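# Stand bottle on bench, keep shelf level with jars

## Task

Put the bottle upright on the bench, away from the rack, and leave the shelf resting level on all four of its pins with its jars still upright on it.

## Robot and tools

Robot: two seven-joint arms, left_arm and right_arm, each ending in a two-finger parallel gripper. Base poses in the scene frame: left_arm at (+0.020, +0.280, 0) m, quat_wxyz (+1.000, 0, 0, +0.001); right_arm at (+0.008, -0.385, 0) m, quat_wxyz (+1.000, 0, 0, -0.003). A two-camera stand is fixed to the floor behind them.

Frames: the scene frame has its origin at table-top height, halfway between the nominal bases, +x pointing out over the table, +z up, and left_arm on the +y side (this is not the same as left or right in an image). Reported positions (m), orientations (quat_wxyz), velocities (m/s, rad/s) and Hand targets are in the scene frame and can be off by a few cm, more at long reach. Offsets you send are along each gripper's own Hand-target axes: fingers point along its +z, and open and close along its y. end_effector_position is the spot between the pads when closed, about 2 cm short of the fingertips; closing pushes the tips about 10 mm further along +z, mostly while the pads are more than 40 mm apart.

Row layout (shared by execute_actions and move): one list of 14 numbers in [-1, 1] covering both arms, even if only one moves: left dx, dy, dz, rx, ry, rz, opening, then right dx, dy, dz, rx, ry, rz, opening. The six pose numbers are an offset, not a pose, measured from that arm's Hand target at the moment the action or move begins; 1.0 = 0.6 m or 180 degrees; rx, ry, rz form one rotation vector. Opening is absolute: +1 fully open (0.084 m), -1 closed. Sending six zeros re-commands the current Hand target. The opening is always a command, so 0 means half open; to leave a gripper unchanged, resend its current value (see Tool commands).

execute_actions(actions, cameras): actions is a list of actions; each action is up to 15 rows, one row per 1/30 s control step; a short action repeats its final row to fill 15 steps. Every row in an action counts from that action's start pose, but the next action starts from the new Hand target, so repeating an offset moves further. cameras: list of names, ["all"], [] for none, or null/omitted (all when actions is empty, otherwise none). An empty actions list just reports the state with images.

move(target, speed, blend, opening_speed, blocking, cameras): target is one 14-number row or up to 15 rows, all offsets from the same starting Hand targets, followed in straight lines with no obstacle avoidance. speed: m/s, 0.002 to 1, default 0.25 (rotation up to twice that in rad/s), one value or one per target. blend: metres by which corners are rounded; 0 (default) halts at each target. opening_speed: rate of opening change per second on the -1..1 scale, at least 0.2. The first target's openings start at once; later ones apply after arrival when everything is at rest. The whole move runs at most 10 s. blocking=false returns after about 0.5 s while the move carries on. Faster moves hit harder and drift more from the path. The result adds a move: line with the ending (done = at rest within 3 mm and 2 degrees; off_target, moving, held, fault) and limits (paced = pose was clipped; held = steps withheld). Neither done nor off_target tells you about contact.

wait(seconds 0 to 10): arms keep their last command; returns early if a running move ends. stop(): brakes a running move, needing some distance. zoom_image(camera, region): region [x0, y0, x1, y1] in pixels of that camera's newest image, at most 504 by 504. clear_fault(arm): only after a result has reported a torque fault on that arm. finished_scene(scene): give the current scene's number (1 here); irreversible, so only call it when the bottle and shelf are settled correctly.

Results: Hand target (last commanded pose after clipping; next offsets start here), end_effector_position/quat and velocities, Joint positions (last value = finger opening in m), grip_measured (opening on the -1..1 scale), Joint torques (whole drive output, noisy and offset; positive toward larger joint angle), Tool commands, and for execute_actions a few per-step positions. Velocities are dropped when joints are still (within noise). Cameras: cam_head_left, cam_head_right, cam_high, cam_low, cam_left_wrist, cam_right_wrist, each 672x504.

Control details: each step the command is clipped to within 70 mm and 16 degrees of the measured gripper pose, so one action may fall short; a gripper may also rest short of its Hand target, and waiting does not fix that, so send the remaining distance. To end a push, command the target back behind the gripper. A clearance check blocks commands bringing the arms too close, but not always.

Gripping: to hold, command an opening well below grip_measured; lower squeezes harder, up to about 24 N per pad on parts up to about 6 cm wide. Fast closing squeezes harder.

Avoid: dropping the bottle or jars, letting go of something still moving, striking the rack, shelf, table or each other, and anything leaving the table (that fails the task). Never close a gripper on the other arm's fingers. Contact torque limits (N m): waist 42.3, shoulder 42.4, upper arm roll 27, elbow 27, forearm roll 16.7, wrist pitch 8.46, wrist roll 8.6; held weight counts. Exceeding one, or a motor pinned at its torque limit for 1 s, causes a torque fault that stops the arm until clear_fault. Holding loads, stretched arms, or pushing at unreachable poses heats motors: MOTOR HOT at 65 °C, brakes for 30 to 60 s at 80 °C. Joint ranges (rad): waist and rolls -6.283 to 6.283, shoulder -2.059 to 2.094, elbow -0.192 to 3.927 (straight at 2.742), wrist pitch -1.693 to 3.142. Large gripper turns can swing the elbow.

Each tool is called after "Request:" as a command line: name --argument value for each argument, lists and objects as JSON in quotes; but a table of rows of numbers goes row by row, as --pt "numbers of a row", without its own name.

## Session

Request:
execute_actions --actions '[]'

Request:
zoom_image --camera "cam_head_left" --region '[240, 130, 440, 350]'

Request:
zoom_image --camera "cam_low" --region '[220, 60, 520, 300]'

Request:
zoom_image --camera "cam_high" --region '[230, 180, 450, 380]'

Scene clock: 0.00 s.
left_arm: end_effector_position=(+0.0744, +0.1847, +0.3625) grip_measured=+1.00 end_effector_quat_wxyz=(+0.031, +0.590, +0.803, -0.076) | right_arm: end_effector_position=(+0.6299, +0.0048, +0.3161) grip_measured=+1.00 end_effector_quat_wxyz=(+0.605, -0.643, -0.322, -0.342)
Joint positions: left_arm=[-0.201 -1.33 -0.091 0.705 -0.283 2.023 -2.221 0.084] | right_arm=[0.276 0.679 -0.016 1.74 1.702 1.291 -1.499 0.084]
Joint velocities: within noise
Joint torques (N m): no reading
Hand target: left_arm +0.0744, +0.1847, +0.3625; +0.031, +0.590, +0.803, -0.076 | right_arm +0.6299, +0.0048, +0.3161; +0.605, -0.643, -0.322, -0.342
Tool commands: left_gripper/opening=+1.0 right_gripper/opening=+1.0

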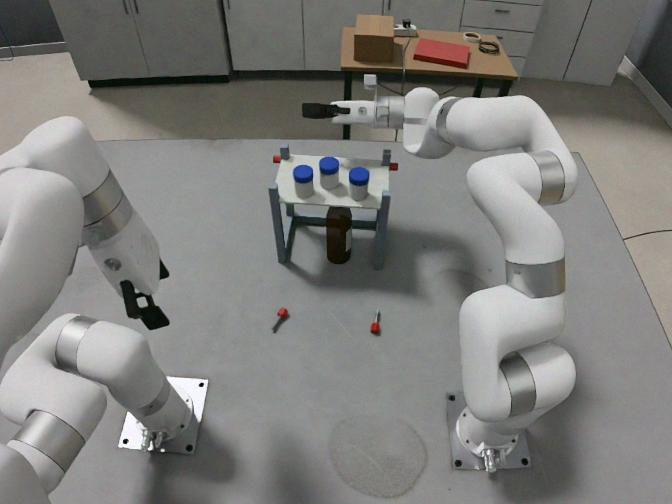

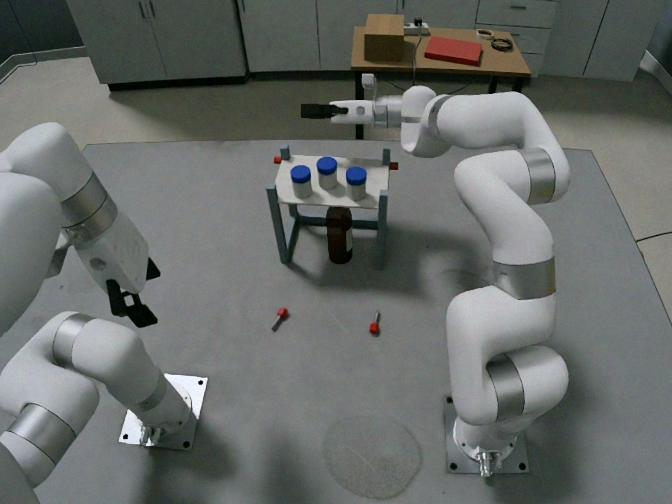

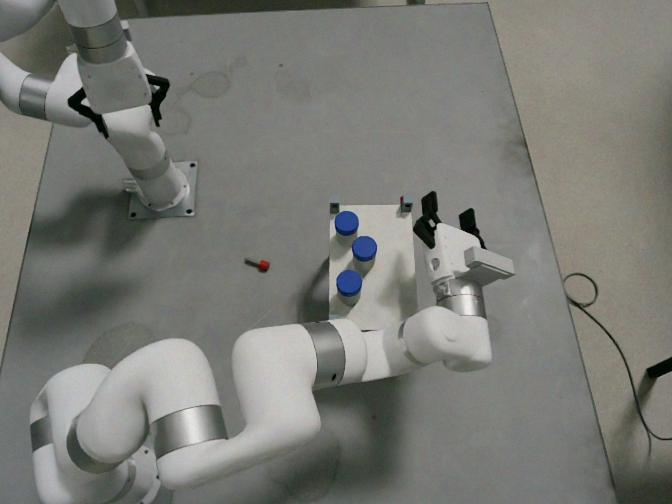

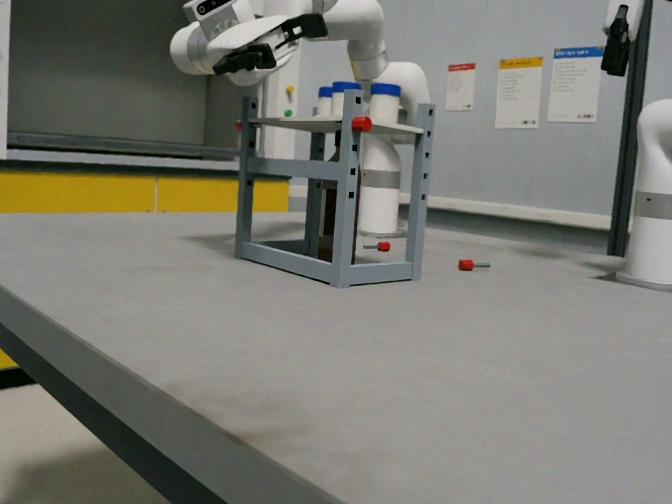

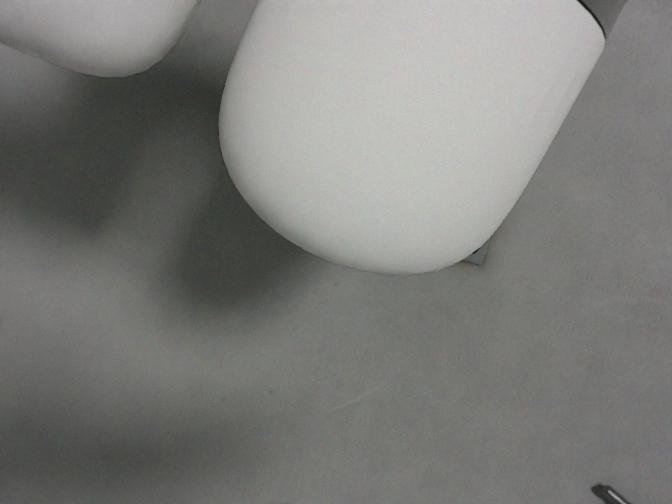

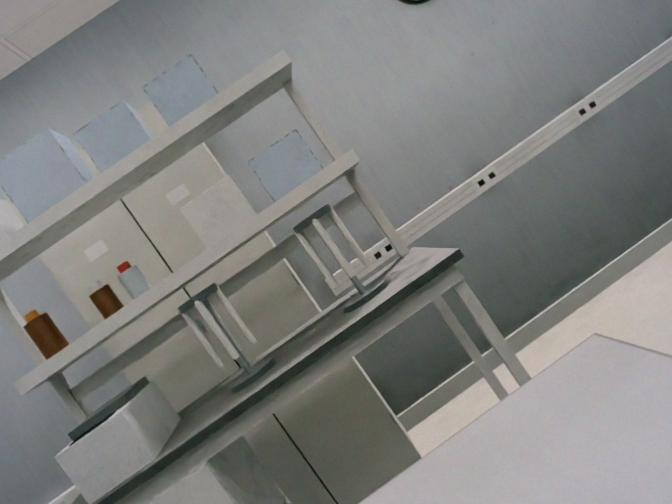

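Scaled by 2.291 from the camera's 672x504 image, which has a finer 960x720 frame.

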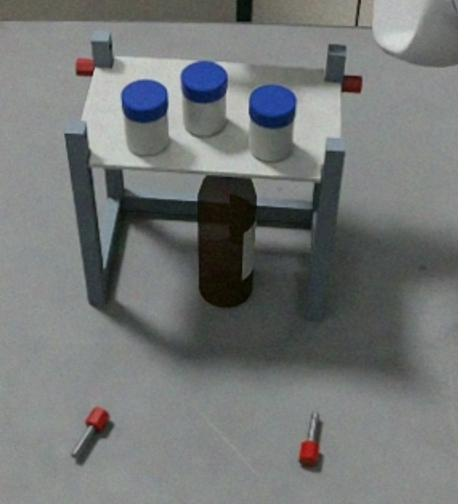

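Scaled by 1.680 from the camera's 672x504 image, which has a finer 960x720 frame.

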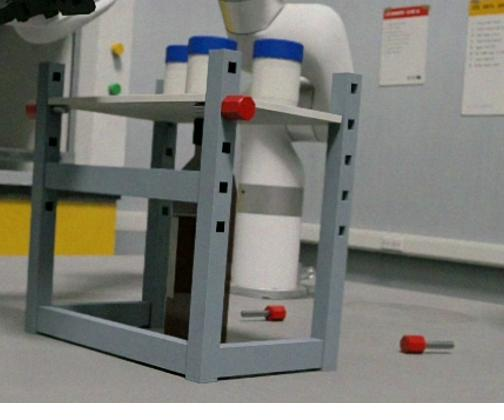

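Scaled by 2.291 from the camera's 672x504 image, which has a finer 960x720 frame.

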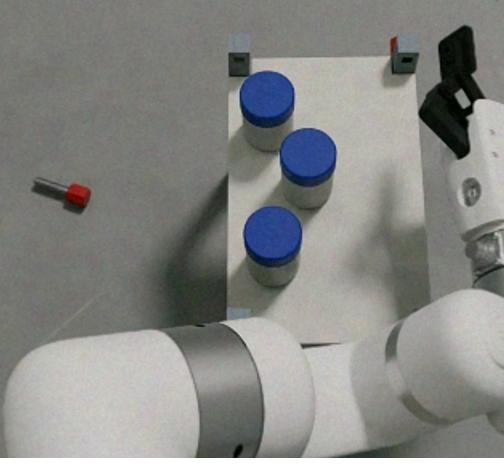

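Request:
move --pt "-0.1175 0.1825 0.0008 -0.0225 0.015 -0.1374 1 0.1988 -0.1832 -0.1865 0 0 0 1" --pt "-0.2652 0.2788 0.2877 -0.0449 0.03 -0.2747 1 -0.0477 -0.4437 -0.4528 -0.4567 -0.2226 0.2636 1" --pt "-0.2652 0.2788 0.2877 -0.0449 0.03 -0.2747 1 -0.5235 -0.4133 -0.3038 -0.4567 -0.2226 0.2636 1" --speed 0.35 --blend '[0.04,0.04,0]' --cameras '["all"]'

Scene clock: 138.67 s.
left_arm: end_effector_position=(+0.2747, +0.0558, +0.2001) grip_measured=+1.00 end_effector_quat_wxyz=(+0.000, +0.200, +0.980, +0.000) | right_arm: end_effector_position=(+0.2398, -0.1621, +0.2007) grip_measured=+1.00 end_effector_quat_wxyz=(+0.000, +0.998, -0.061, +0.000)
Joint positions: left_arm=[0.221 -0.644 -0.831 0.652 -0.504 1.171 -3.024 0.084] | right_arm=[0.372 -0.526 0.365 0.58 0.204 1.085 0.711 0.084]
Joint torques (N m): left_arm=[2.33 0.94 6.83 11.84 0.23 -2.47 -0.7] | right_arm=[1.28 -3.85 -1.3 16.34 0.86 -3.67 0.83]
Hand target: left_arm +0.2747, +0.0558, +0.2001; +0.000, +0.200, +0.980, +0.000 | right_arm +0.2398, -0.1621, +0.2006; +0.000, +0.998, -0.061, +0.000
Off the commanded pose: left_arm 0.000 m, 0 deg | right_arm 0.000 m, 0 deg.
move: done

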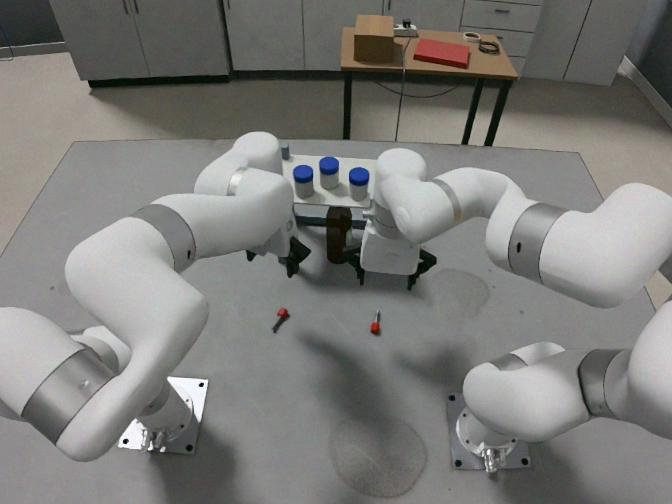

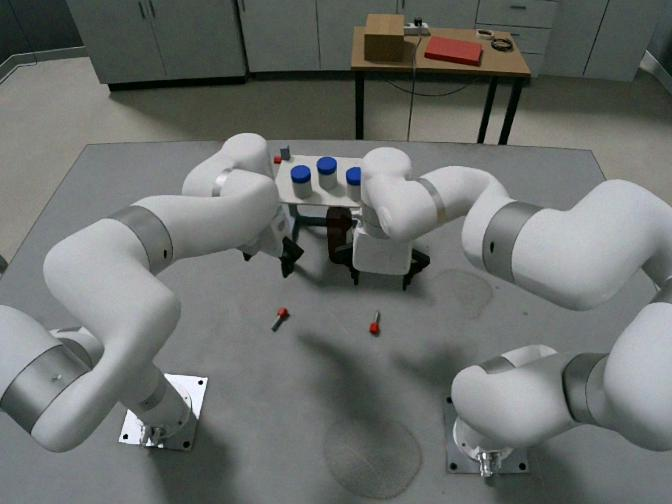

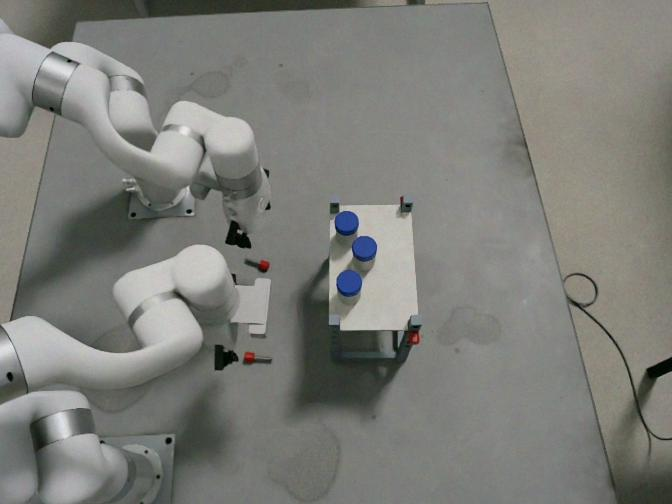

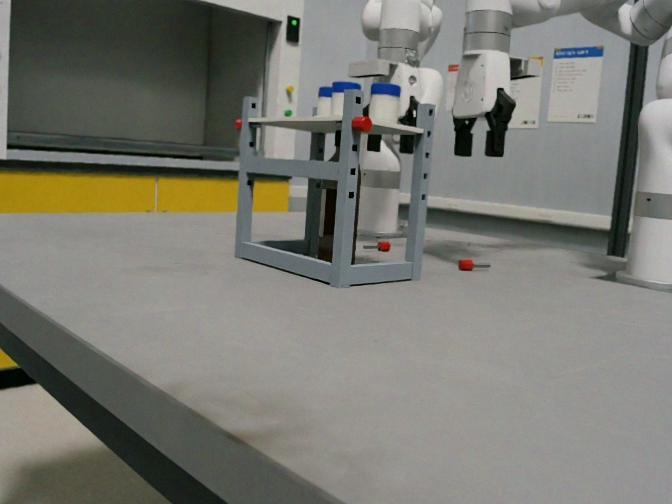

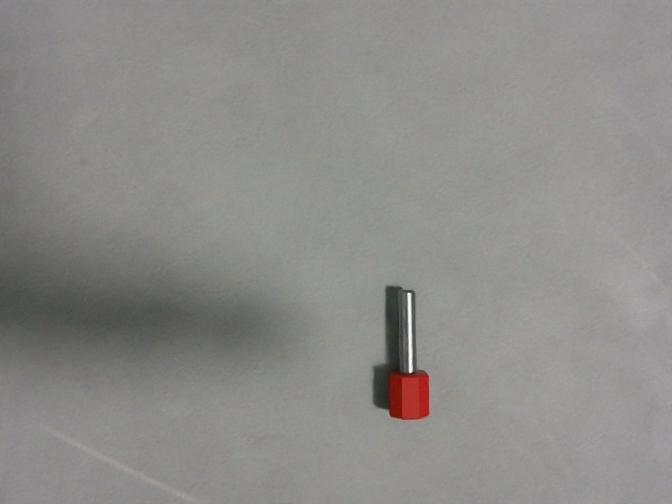

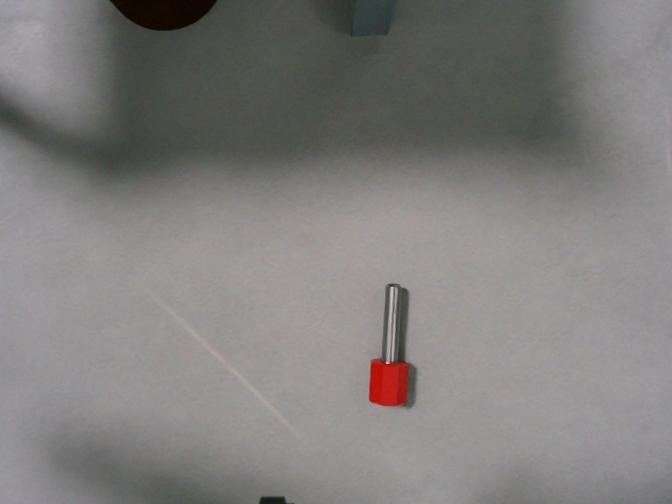

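Request:
move --pt "-0.0012 -0.0072 0.2887 0 0 0.006 0.3 0.0072 -0.0188 0.2892 0 0 0.011 0.3" --pt "-0.0012 -0.0072 0.2887 0 0 0.006 -0.9 0.0072 -0.0188 0.2892 0 0 0.011 -0.9" --speed 0.18 --opening_speed 1.5 --cameras '["all"]'

Request:
zoom_image --camera "cam_low" --region '[350, 190, 510, 290]'

Scene clock: 189.57 s.
left_arm: end_effector_position=(+0.2736, +0.0513, +0.0269) grip_measured=-0.60 end_effector_quat_wxyz=(+0.000, +0.209, +0.978, +0.000) | right_arm: end_effector_position=(+0.2453, -0.1515, +0.0271) grip_measured=-0.60 end_effector_quat_wxyz=(+0.000, +0.997, -0.078, +0.000)
Joint positions: left_arm=[0.649 0.047 -1.363 0.43 0.111 0.422 -3.534 0.018] | right_arm=[0.302 -0.018 0.487 0.399 0.021 0.416 0.92 0.018]
Joint torques (N m): left_arm=[-1.9 -0.85 0.42 8.58 0.87 -0.54 -0.59] | right_arm=[-0.87 -8.17 -0.42 11.82 -0.64 -3.31 0.71]
Hand target: left_arm +0.2736, +0.0513, +0.0269; +0.000, +0.209, +0.978, +0.000 | right_arm +0.2453, -0.1515, +0.0271; +0.000, +0.997, -0.078, +0.000
Off the commanded pose: left_arm 0.000 m, 0 deg | right_arm 0.000 m, 0 deg.
move: done

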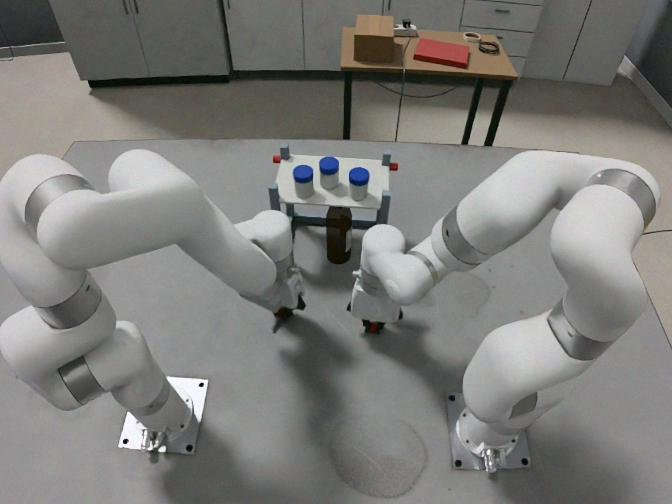

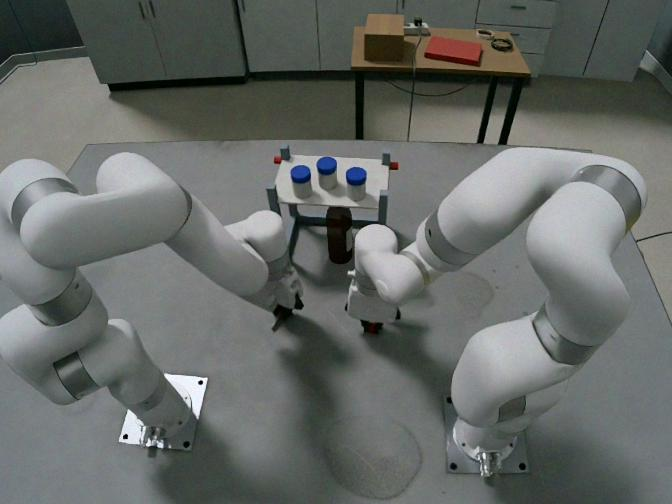

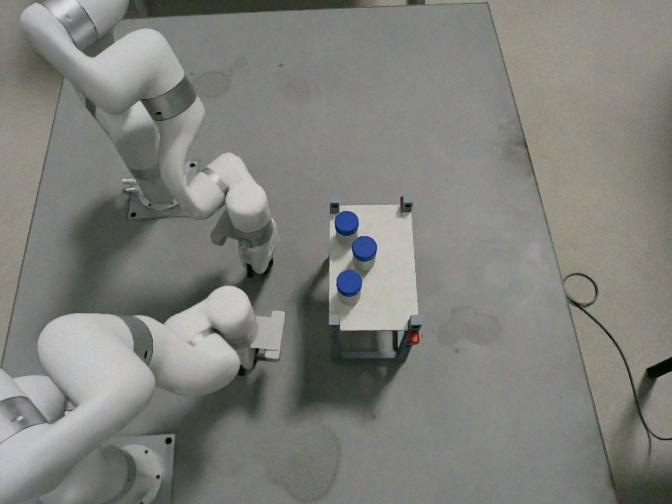

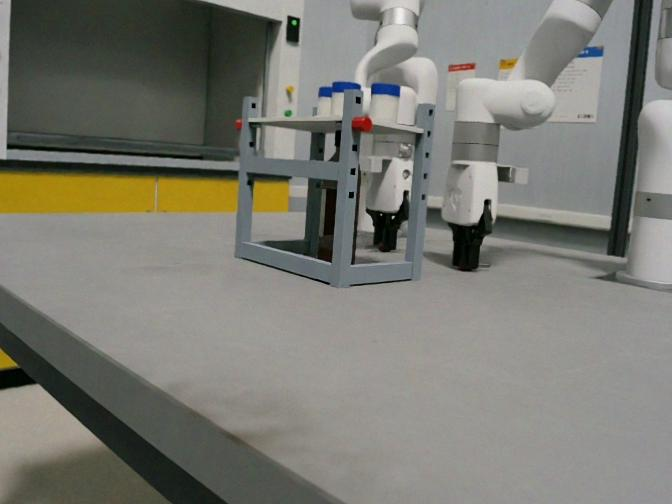

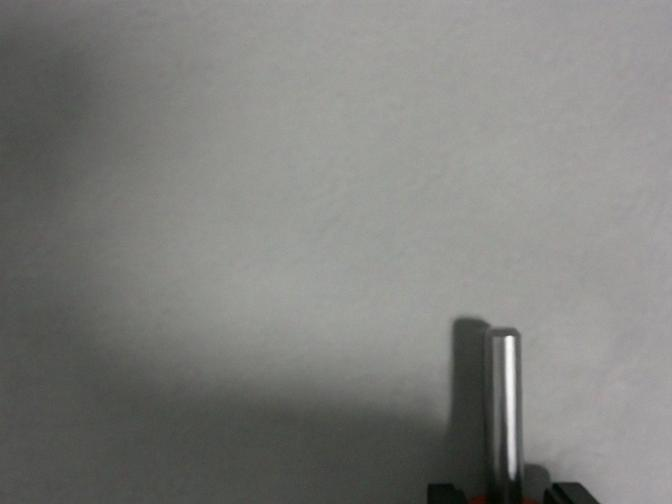

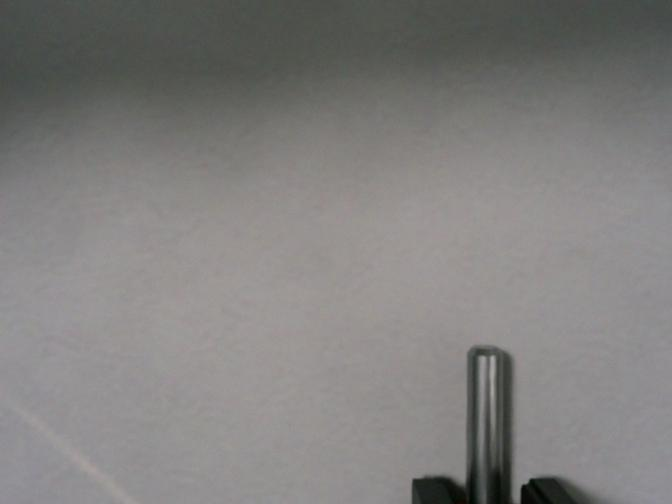

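Scaled by 3.150 from the camera's 672x504 image, which has a finer 960x720 frame.

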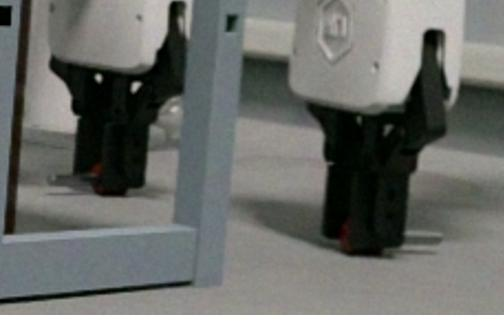

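Request:
move --pt "0 0 -0.12 0 0 0 -0.9 0 0 -0.12 0 0 0 -0.9" --pt "-0.1850 0.2575 -0.5553 0 0 -0.6172 -0.9 0.3088 0.0997 -0.555 0 0 -0.533 -0.9" --speed 0.3 --blend '[0.03,0]' --cameras '["all"]'

Request:
zoom_image --camera "cam_left_wrist" --region '[350, 180, 550, 330]'

Request:
zoom_image --camera "cam_right_wrist" --region '[350, 180, 550, 330]'

Scene clock: 255.73 s.
left_arm: end_effector_position=(+0.4383, +0.1471, +0.3600) grip_measured=-0.60 end_effector_quat_wxyz=(+0.000, +0.688, -0.726, +0.000) | right_arm: end_effector_position=(+0.4192, -0.2394, +0.3600) grip_measured=-0.60 end_effector_quat_wxyz=(+0.000, +0.726, +0.688, +0.000)
Joint positions: left_arm=[1.104 -0.415 -1.136 1.372 -0.375 1.557 -4.648 0.018] | right_arm=[0.341 -0.137 0.006 1.346 0.001 1.484 -1.177 0.018]
Joint torques (N m): left_arm=[2.23 4.41 6.87 12.44 0.66 -0.63 -0.64] | right_arm=[-1.56 -10.42 -0.74 18.51 0.13 -1.03 -0.66]
Hand target: left_arm +0.4383, +0.1471, +0.3600; +0.000, +0.688, -0.726, +0.000 | right_arm +0.4192, -0.2394, +0.3600; +0.000, +0.726, +0.688, +0.000
Off the commanded pose: left_arm 0.000 m, 0 deg | right_arm 0.000 m, 0 deg.
move: done

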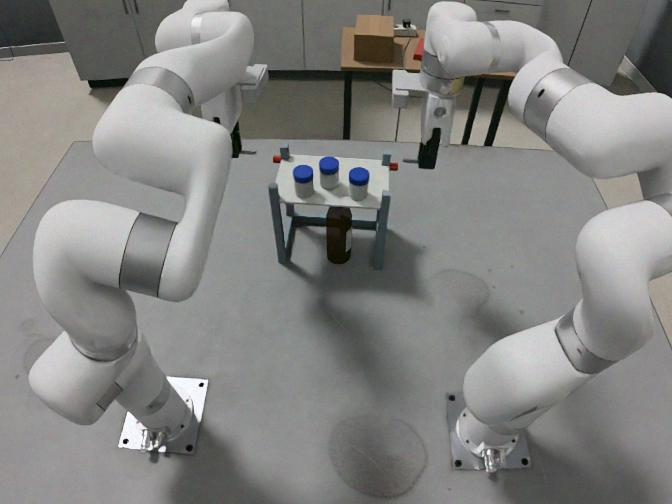

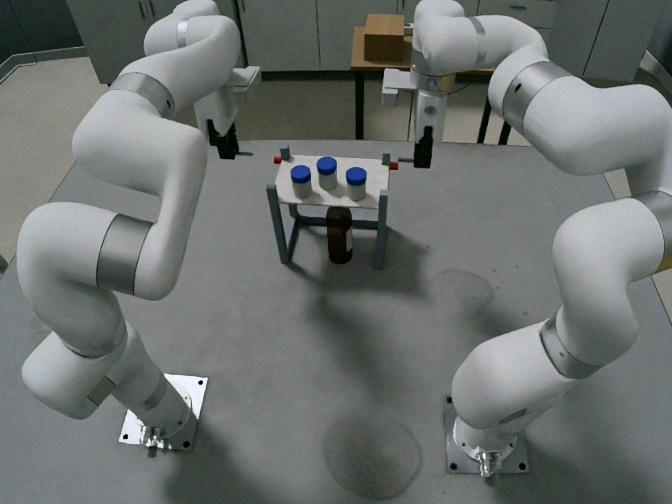

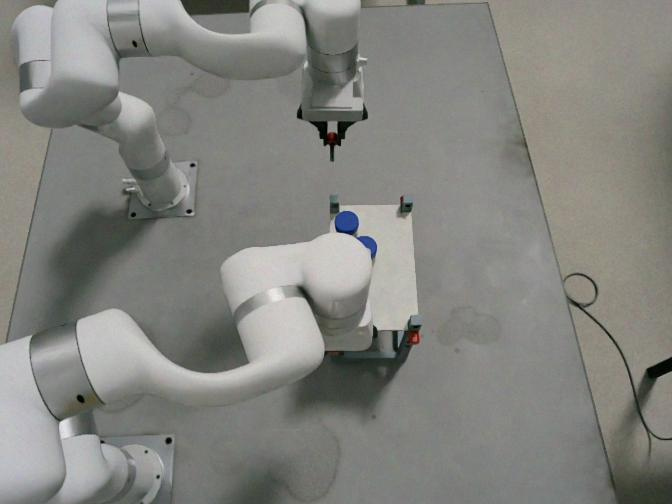

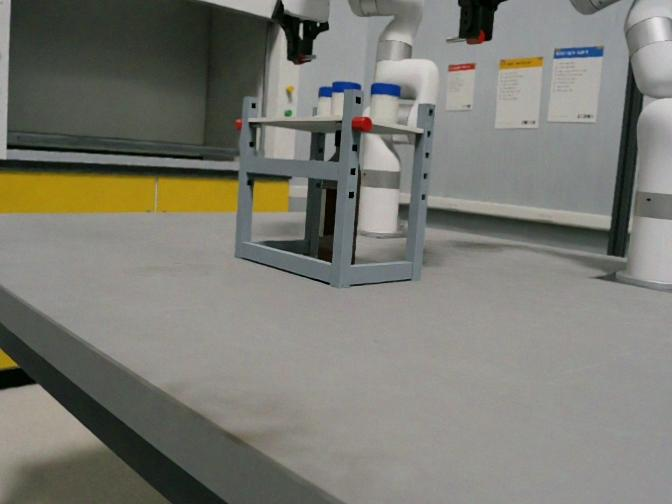

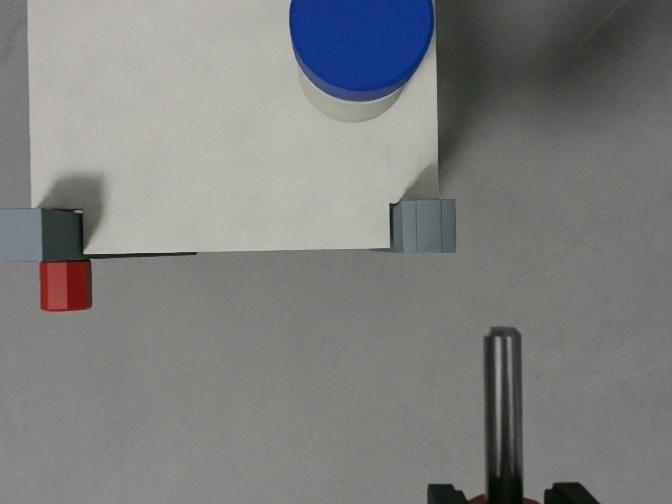

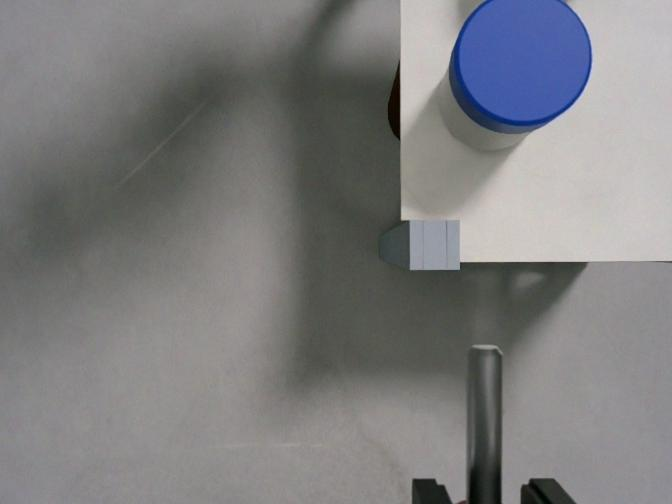

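Scaled by 2.520 from the camera's 672x504 image, which has a finer 960x720 frame.

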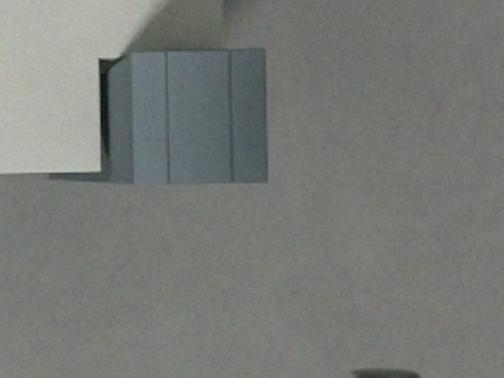

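Scaled by 2.520 from the camera's 672x504 image, which has a finer 960x720 frame.

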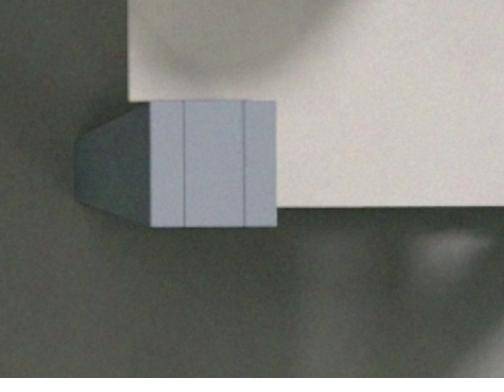

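Request:
move --target '[-0.0050,-0.0098,0.2162,0,0,-0.0044,-0.9,-0.0067,-0.0008,0.2162,0,0,0,-0.9]' --speed 0.2 --cameras '["all"]'

Request:
zoom_image --camera "cam_low" --region '[400, 90, 480, 150]'

Request:
zoom_image --camera "cam_head_left" --region '[240, 150, 440, 230]'

Scene clock: 295.83 s.
left_arm: end_effector_position=(+0.4443, +0.1497, +0.2302) grip_measured=-0.60 end_effector_quat_wxyz=(+0.000, +0.693, -0.721, +0.000) | right_arm: end_effector_position=(+0.4185, -0.2434, +0.2303) grip_measured=-0.60 end_effector_quat_wxyz=(+0.000, +0.726, +0.688, +0.000)
Joint positions: left_arm=[1.16 -0.436 -1.298 1.045 -0.451 1.207 -4.612 0.018] | right_arm=[0.338 -0.121 0.001 0.99 0 1.112 -1.185 0.018]
Joint torques (N m): left_arm=[2.37 5.62 7.4 12.4 0.29 -2.63 -0.37] | right_arm=[-1.33 -10.56 -0.61 16.68 0.01 -3.6 -0.78]
Hand target: left_arm +0.4443, +0.1497, +0.2302; +0.000, +0.693, -0.721, +0.000 | right_arm +0.4185, -0.2434, +0.2303; +0.000, +0.726, +0.688, +0.000
Off the commanded pose: left_arm 0.000 m, 0 deg | right_arm 0.000 m, 0 deg.
move: done

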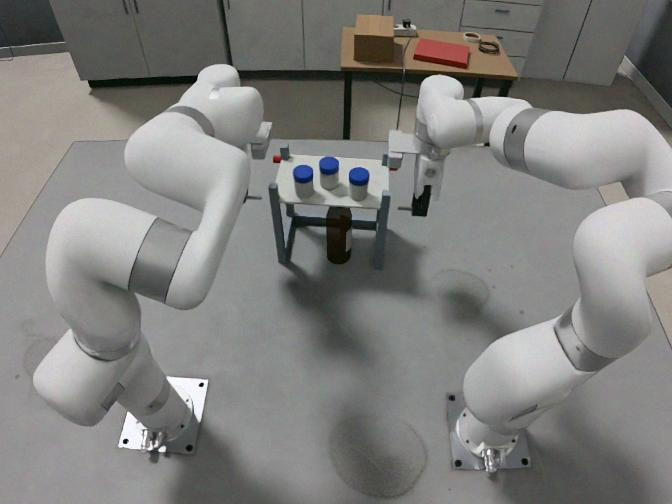

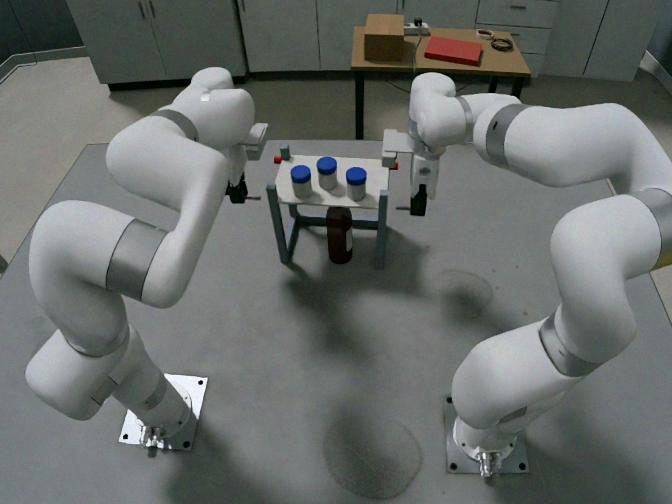

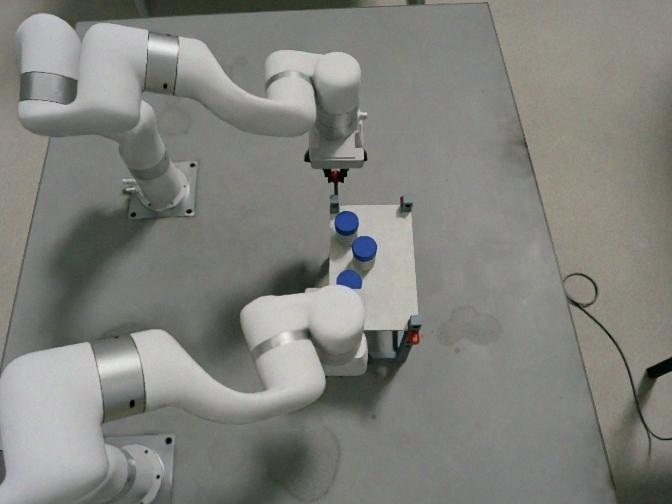

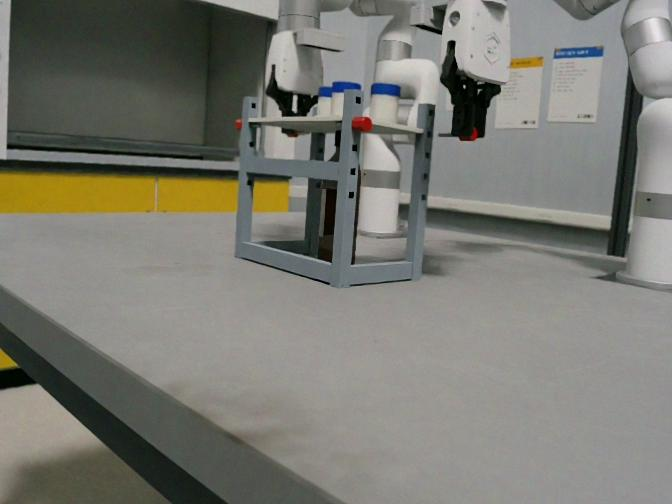

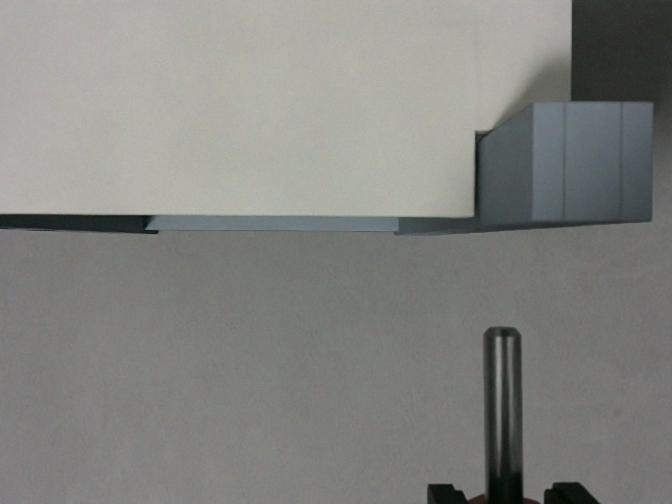

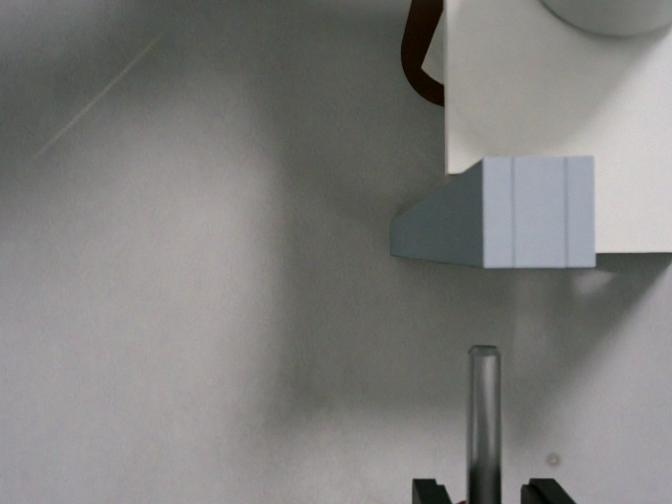

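Scaled by 6.300 from the camera's 672x504 image, which has a finer 960x720 frame.

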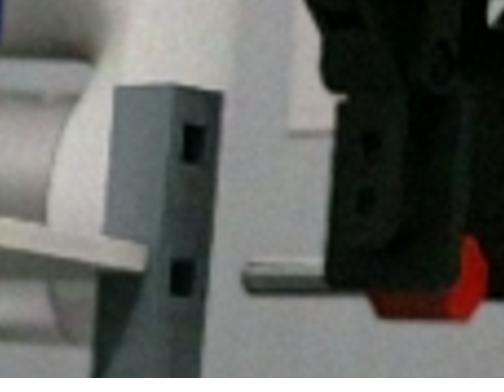

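Scaled by 2.520 from the camera's 672x504 image, which has a finer 960x720 frame.

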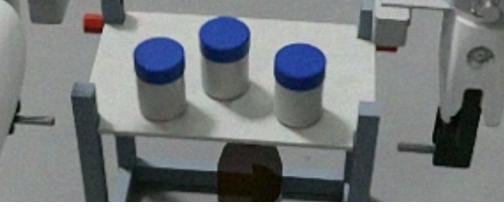

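Request:
move --target '[0.0317,0.0060,0,0,0,0,-0.9,0.0267,0.0012,0,0,0,0,-0.9]' --speed 0.1 --cameras '["cam_left_wrist","cam_right_wrist","cam_low","cam_high","cam_head_left"]'

Request:
zoom_image --camera "cam_low" --region '[400, 90, 480, 150]'

Request:
zoom_image --camera "cam_high" --region '[310, 160, 370, 220]'

Request:
zoom_image --camera "cam_head_left" --region '[360, 150, 440, 230]'

Scene clock: 350.07 s.
left_arm: end_effector_position=(+0.4399, +0.1309, +0.2302) grip_measured=-0.60 end_effector_quat_wxyz=(+0.000, +0.693, -0.721, +0.000) | right_arm: end_effector_position=(+0.4200, -0.2275, +0.2303) grip_measured=-0.60 end_effector_quat_wxyz=(+0.000, +0.726, +0.688, +0.000)
Joint positions: left_arm=[1.14 -0.45 -1.314 1.053 -0.467 1.214 -4.644 0.018] | right_arm=[0.352 -0.098 0.019 1.014 0.002 1.114 -1.154 0.018]
Joint torques (N m): left_arm=[-1.74 1.71 7.62 12.22 -0.76 -0.69 -0.71] | right_arm=[1.43 -10.92 0.95 18.66 -0.01 -1.21 0.72]
Hand target: left_arm +0.4399, +0.1308, +0.2302; +0.000, +0.693, -0.721, +0.000 | right_arm +0.4200, -0.2275, +0.2303; +0.000, +0.726, +0.688, +0.000
Off the commanded pose: left_arm 0.000 m, 0 deg | right_arm 0.000 m, 0 deg.
move: done
Images, in order (width x height): cam_head_left 672x504, cam_high 672x504, cam_low 672x504, cam_left_wrist 672x504, cam_right_wrist 672x504.

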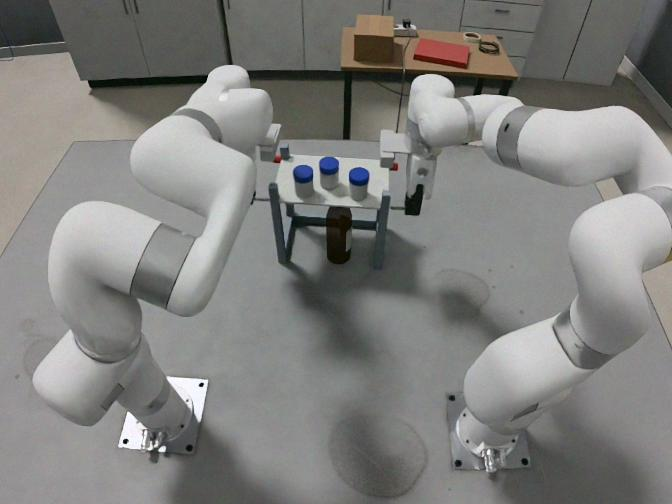

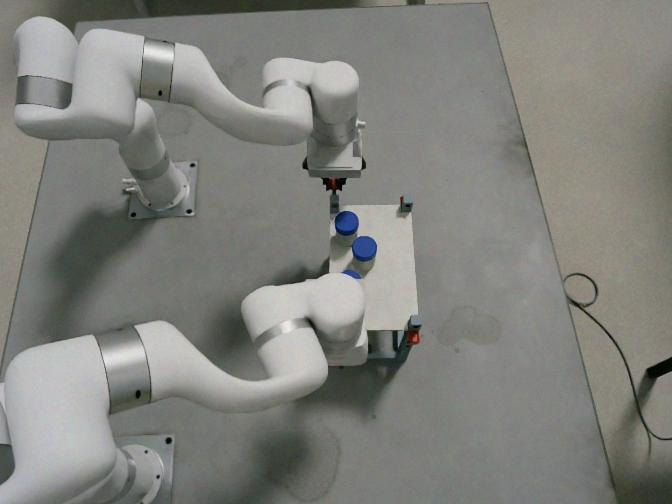

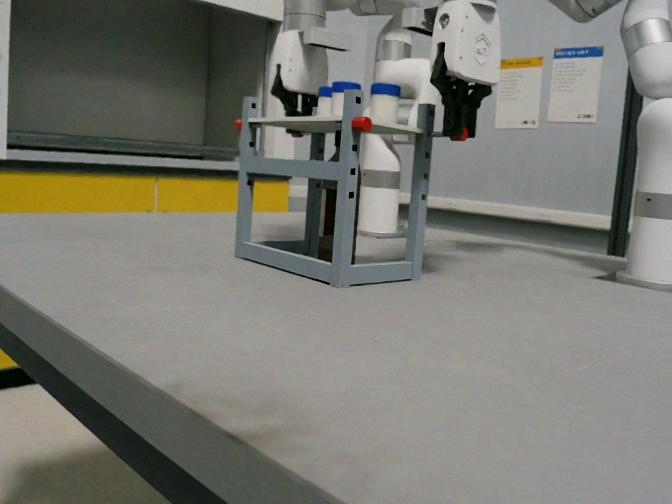

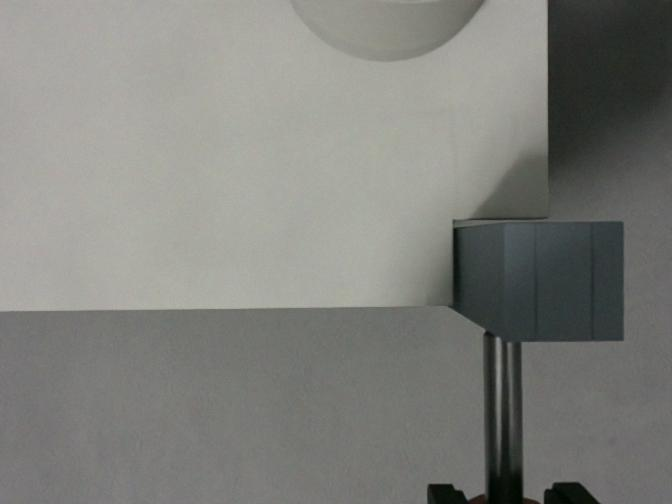

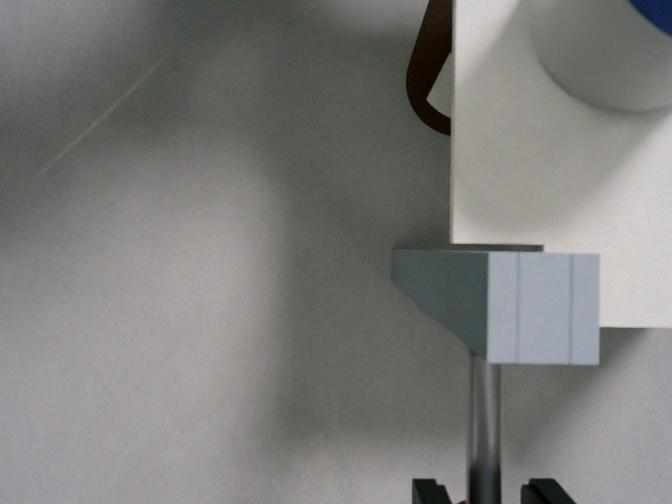

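Scaled by 6.300 from the camera's 672x504 image, which has a finer 960x720 frame.

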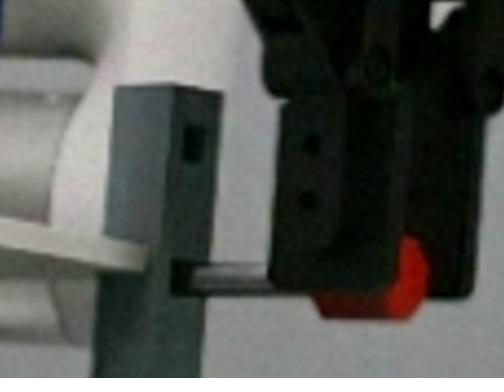

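Scaled by 8.400 from the camera's 672x504 image, which has a finer 960x720 frame.

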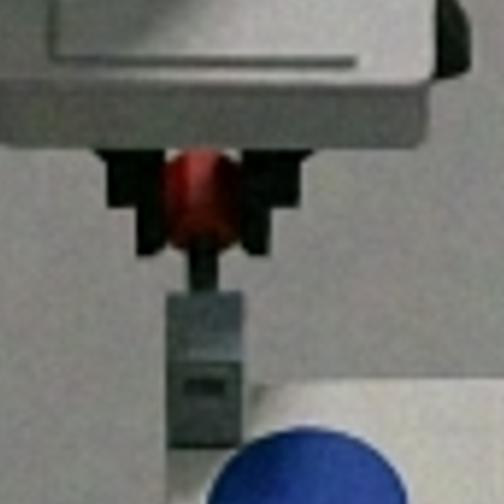

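Scaled by 6.300 from the camera's 672x504 image, which has a finer 960x720 frame.

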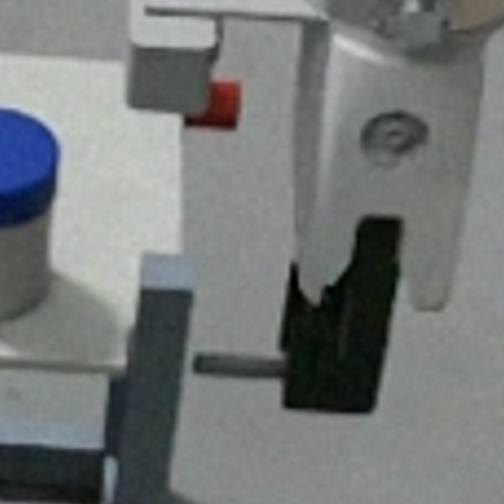

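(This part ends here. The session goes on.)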